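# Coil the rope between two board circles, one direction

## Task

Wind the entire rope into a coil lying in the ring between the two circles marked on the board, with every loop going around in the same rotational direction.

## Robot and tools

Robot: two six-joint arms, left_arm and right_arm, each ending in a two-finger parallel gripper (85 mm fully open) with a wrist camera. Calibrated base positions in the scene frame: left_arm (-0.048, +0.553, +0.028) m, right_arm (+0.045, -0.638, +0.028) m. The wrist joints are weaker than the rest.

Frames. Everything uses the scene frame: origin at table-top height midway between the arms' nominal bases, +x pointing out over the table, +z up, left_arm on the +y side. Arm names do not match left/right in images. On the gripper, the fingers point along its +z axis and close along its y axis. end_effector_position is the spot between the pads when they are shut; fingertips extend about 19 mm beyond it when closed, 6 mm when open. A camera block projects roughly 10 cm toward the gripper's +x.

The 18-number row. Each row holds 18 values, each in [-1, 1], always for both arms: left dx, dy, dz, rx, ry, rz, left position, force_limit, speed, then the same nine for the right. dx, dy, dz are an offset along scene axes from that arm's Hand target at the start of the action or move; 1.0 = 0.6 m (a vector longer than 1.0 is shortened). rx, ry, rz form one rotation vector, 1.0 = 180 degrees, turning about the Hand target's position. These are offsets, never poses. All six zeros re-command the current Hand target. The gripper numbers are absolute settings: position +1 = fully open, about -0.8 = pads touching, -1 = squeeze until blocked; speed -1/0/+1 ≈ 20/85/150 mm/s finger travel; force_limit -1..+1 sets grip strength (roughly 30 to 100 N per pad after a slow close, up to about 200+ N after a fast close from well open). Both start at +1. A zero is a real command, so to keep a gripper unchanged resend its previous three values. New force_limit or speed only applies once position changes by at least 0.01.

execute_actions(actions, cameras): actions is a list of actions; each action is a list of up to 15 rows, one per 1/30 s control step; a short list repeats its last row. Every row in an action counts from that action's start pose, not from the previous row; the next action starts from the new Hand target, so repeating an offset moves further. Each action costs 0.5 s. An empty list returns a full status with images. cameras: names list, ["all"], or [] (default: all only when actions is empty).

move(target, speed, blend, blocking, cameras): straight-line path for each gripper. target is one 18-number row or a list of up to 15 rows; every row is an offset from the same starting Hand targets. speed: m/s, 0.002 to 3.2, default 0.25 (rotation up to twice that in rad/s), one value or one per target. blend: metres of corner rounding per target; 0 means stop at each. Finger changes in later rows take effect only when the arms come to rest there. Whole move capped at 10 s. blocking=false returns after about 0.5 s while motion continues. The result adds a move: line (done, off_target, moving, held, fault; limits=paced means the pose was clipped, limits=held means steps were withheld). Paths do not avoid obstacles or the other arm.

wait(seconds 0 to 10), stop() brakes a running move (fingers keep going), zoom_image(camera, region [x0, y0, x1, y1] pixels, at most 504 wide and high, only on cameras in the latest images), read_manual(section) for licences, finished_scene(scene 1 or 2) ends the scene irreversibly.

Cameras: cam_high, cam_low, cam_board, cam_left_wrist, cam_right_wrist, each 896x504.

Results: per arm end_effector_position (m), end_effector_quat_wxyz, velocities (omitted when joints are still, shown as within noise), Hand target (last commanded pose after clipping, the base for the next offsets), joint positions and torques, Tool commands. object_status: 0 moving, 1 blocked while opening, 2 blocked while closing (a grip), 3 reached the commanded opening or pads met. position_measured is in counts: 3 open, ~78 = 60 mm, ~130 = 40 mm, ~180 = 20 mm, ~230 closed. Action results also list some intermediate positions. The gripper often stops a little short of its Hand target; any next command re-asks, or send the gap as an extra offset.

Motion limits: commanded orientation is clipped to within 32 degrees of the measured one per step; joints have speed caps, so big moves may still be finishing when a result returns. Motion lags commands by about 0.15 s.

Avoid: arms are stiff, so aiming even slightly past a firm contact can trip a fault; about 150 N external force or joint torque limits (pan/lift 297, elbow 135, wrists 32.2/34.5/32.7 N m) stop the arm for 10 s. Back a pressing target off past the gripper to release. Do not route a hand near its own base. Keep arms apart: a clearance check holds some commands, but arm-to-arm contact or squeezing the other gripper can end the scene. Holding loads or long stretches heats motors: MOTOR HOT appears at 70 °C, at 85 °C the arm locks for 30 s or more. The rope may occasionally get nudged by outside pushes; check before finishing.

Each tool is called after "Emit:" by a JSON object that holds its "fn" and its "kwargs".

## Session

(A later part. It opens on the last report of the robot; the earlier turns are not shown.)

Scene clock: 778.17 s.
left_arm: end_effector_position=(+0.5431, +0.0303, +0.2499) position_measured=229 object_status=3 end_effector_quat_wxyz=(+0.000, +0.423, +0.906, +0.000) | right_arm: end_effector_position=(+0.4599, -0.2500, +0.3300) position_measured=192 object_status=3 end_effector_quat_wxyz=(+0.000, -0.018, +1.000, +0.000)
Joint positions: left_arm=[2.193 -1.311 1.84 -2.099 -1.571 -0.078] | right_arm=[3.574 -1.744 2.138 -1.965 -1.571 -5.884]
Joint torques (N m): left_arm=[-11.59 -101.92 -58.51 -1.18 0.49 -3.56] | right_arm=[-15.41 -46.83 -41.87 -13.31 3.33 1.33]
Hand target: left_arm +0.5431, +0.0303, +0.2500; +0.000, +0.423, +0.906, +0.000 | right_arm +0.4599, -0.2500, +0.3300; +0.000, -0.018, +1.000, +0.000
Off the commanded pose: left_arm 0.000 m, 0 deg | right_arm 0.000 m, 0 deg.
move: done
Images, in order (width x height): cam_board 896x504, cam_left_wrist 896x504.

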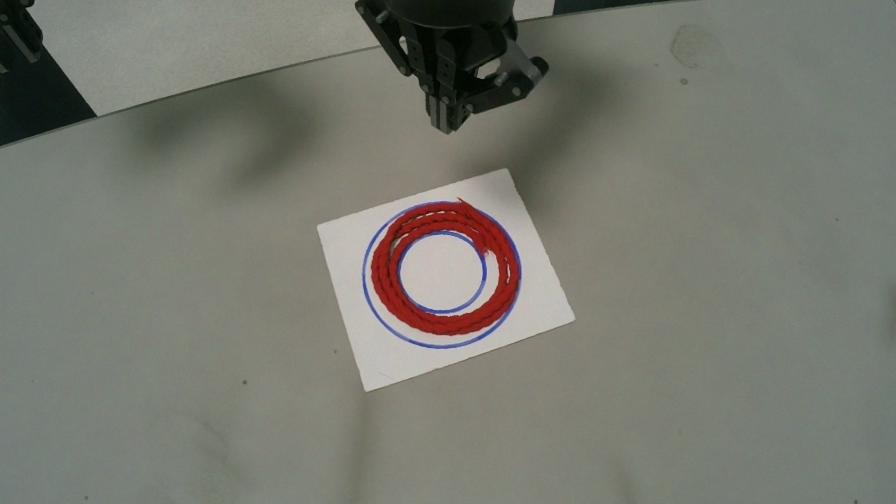

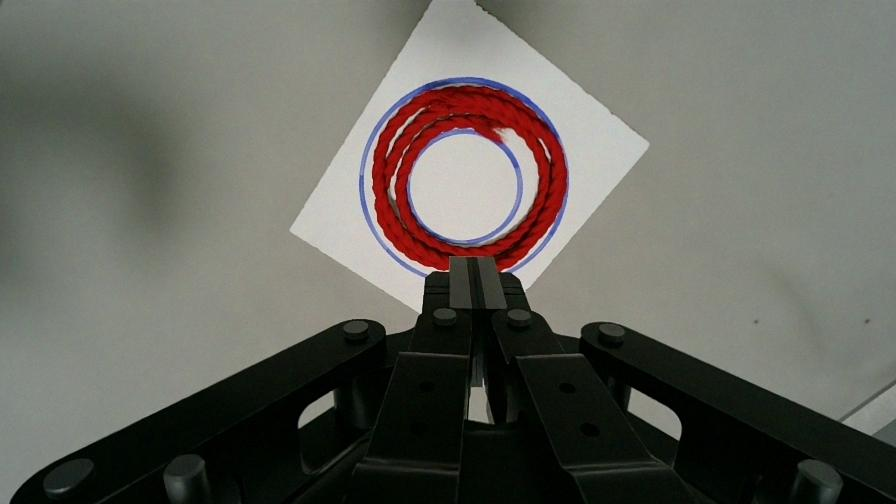

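Emit:
{"fn": "move", "kwargs": {"target": [-0.2385,0.4995,0.1667,0,0,0,-0.8,-1,0,0,0,0,0,0,0,-0.5,-0.5,-1], "speed": 0.25, "cameras": ["cam_board", "cam_low"]}}

Emit:
{"fn": "zoom_image", "kwargs": {"camera": "cam_board", "region": [360, 190, 530, 350]}}

Emit:
{"fn": "zoom_image", "kwargs": {"camera": "cam_low", "region": [370, 190, 470, 260]}}

Scene clock: 782.20 s.
left_arm: end_effector_position=(+0.4001, +0.3299, +0.3500) position_measured=229 object_status=3 end_effector_quat_wxyz=(+0.000, +0.423, +0.906, +0.000) | right_arm: end_effector_position=(+0.4599, -0.2500, +0.3300) position_measured=192 object_status=3 end_effector_quat_wxyz=(+0.000, -0.018, +1.000, +0.000)
Joint positions: left_arm=[2.319 -1.89 2.206 -1.886 -1.571 0.048] | right_arm=[3.574 -1.744 2.138 -1.965 -1.571 -5.884]
Joint torques (N m): left_arm=[17.5 -34.89 -40.54 -1.25 0.26 2.98] | right_arm=[-15.89 -46.7 -41.72 -13.07 3.32 1.36]
Hand target: left_arm +0.4000, +0.3300, +0.3500; +0.000, +0.423, +0.906, +0.000 | right_arm +0.4599, -0.2500, +0.3300; +0.000, -0.018, +1.000, +0.000
Off the commanded pose: left_arm 0.000 m, 0 deg | right_arm 0.000 m, 0 deg.
move: done
Images, in order (width x height): cam_low 896x504, cam_board 896x504.

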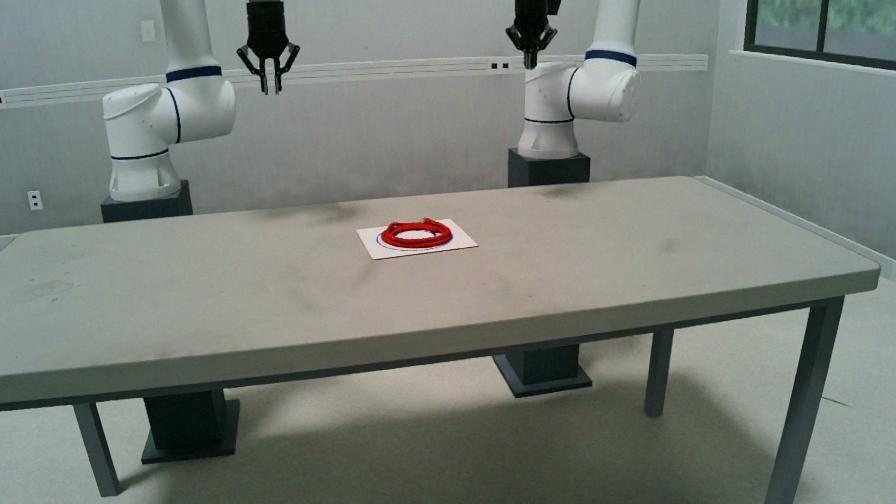

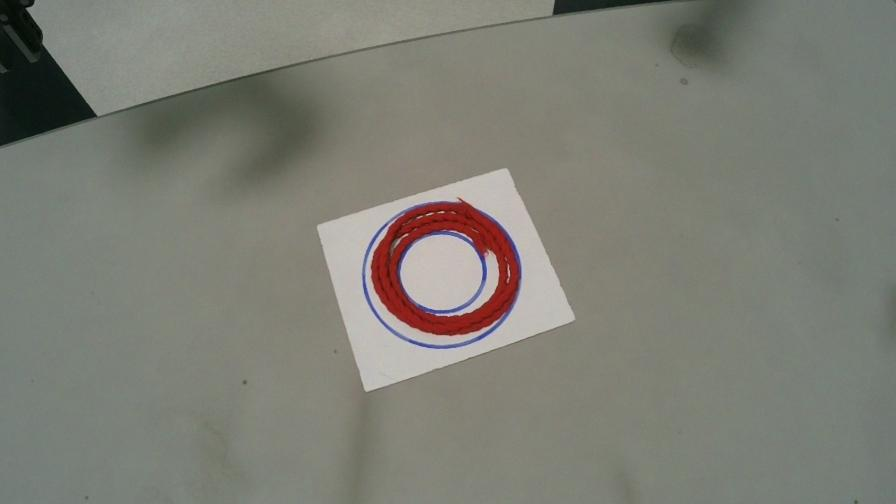

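Scaled by 2.965 from the camera's 896x504 image, which has a finer 1280x720 frame.

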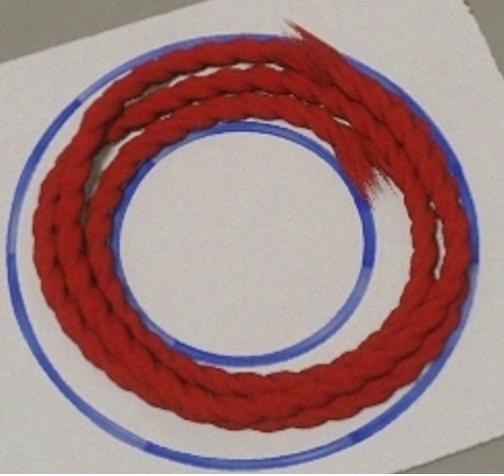

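Scaled by 5.040 from the camera's 896x504 image, which has a finer 1280x720 frame.

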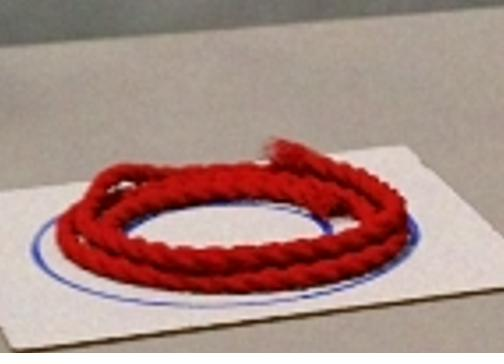

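Emit:
{"fn": "finished_scene", "kwargs": {"scene": 2}}

The scene is finished: the task was done.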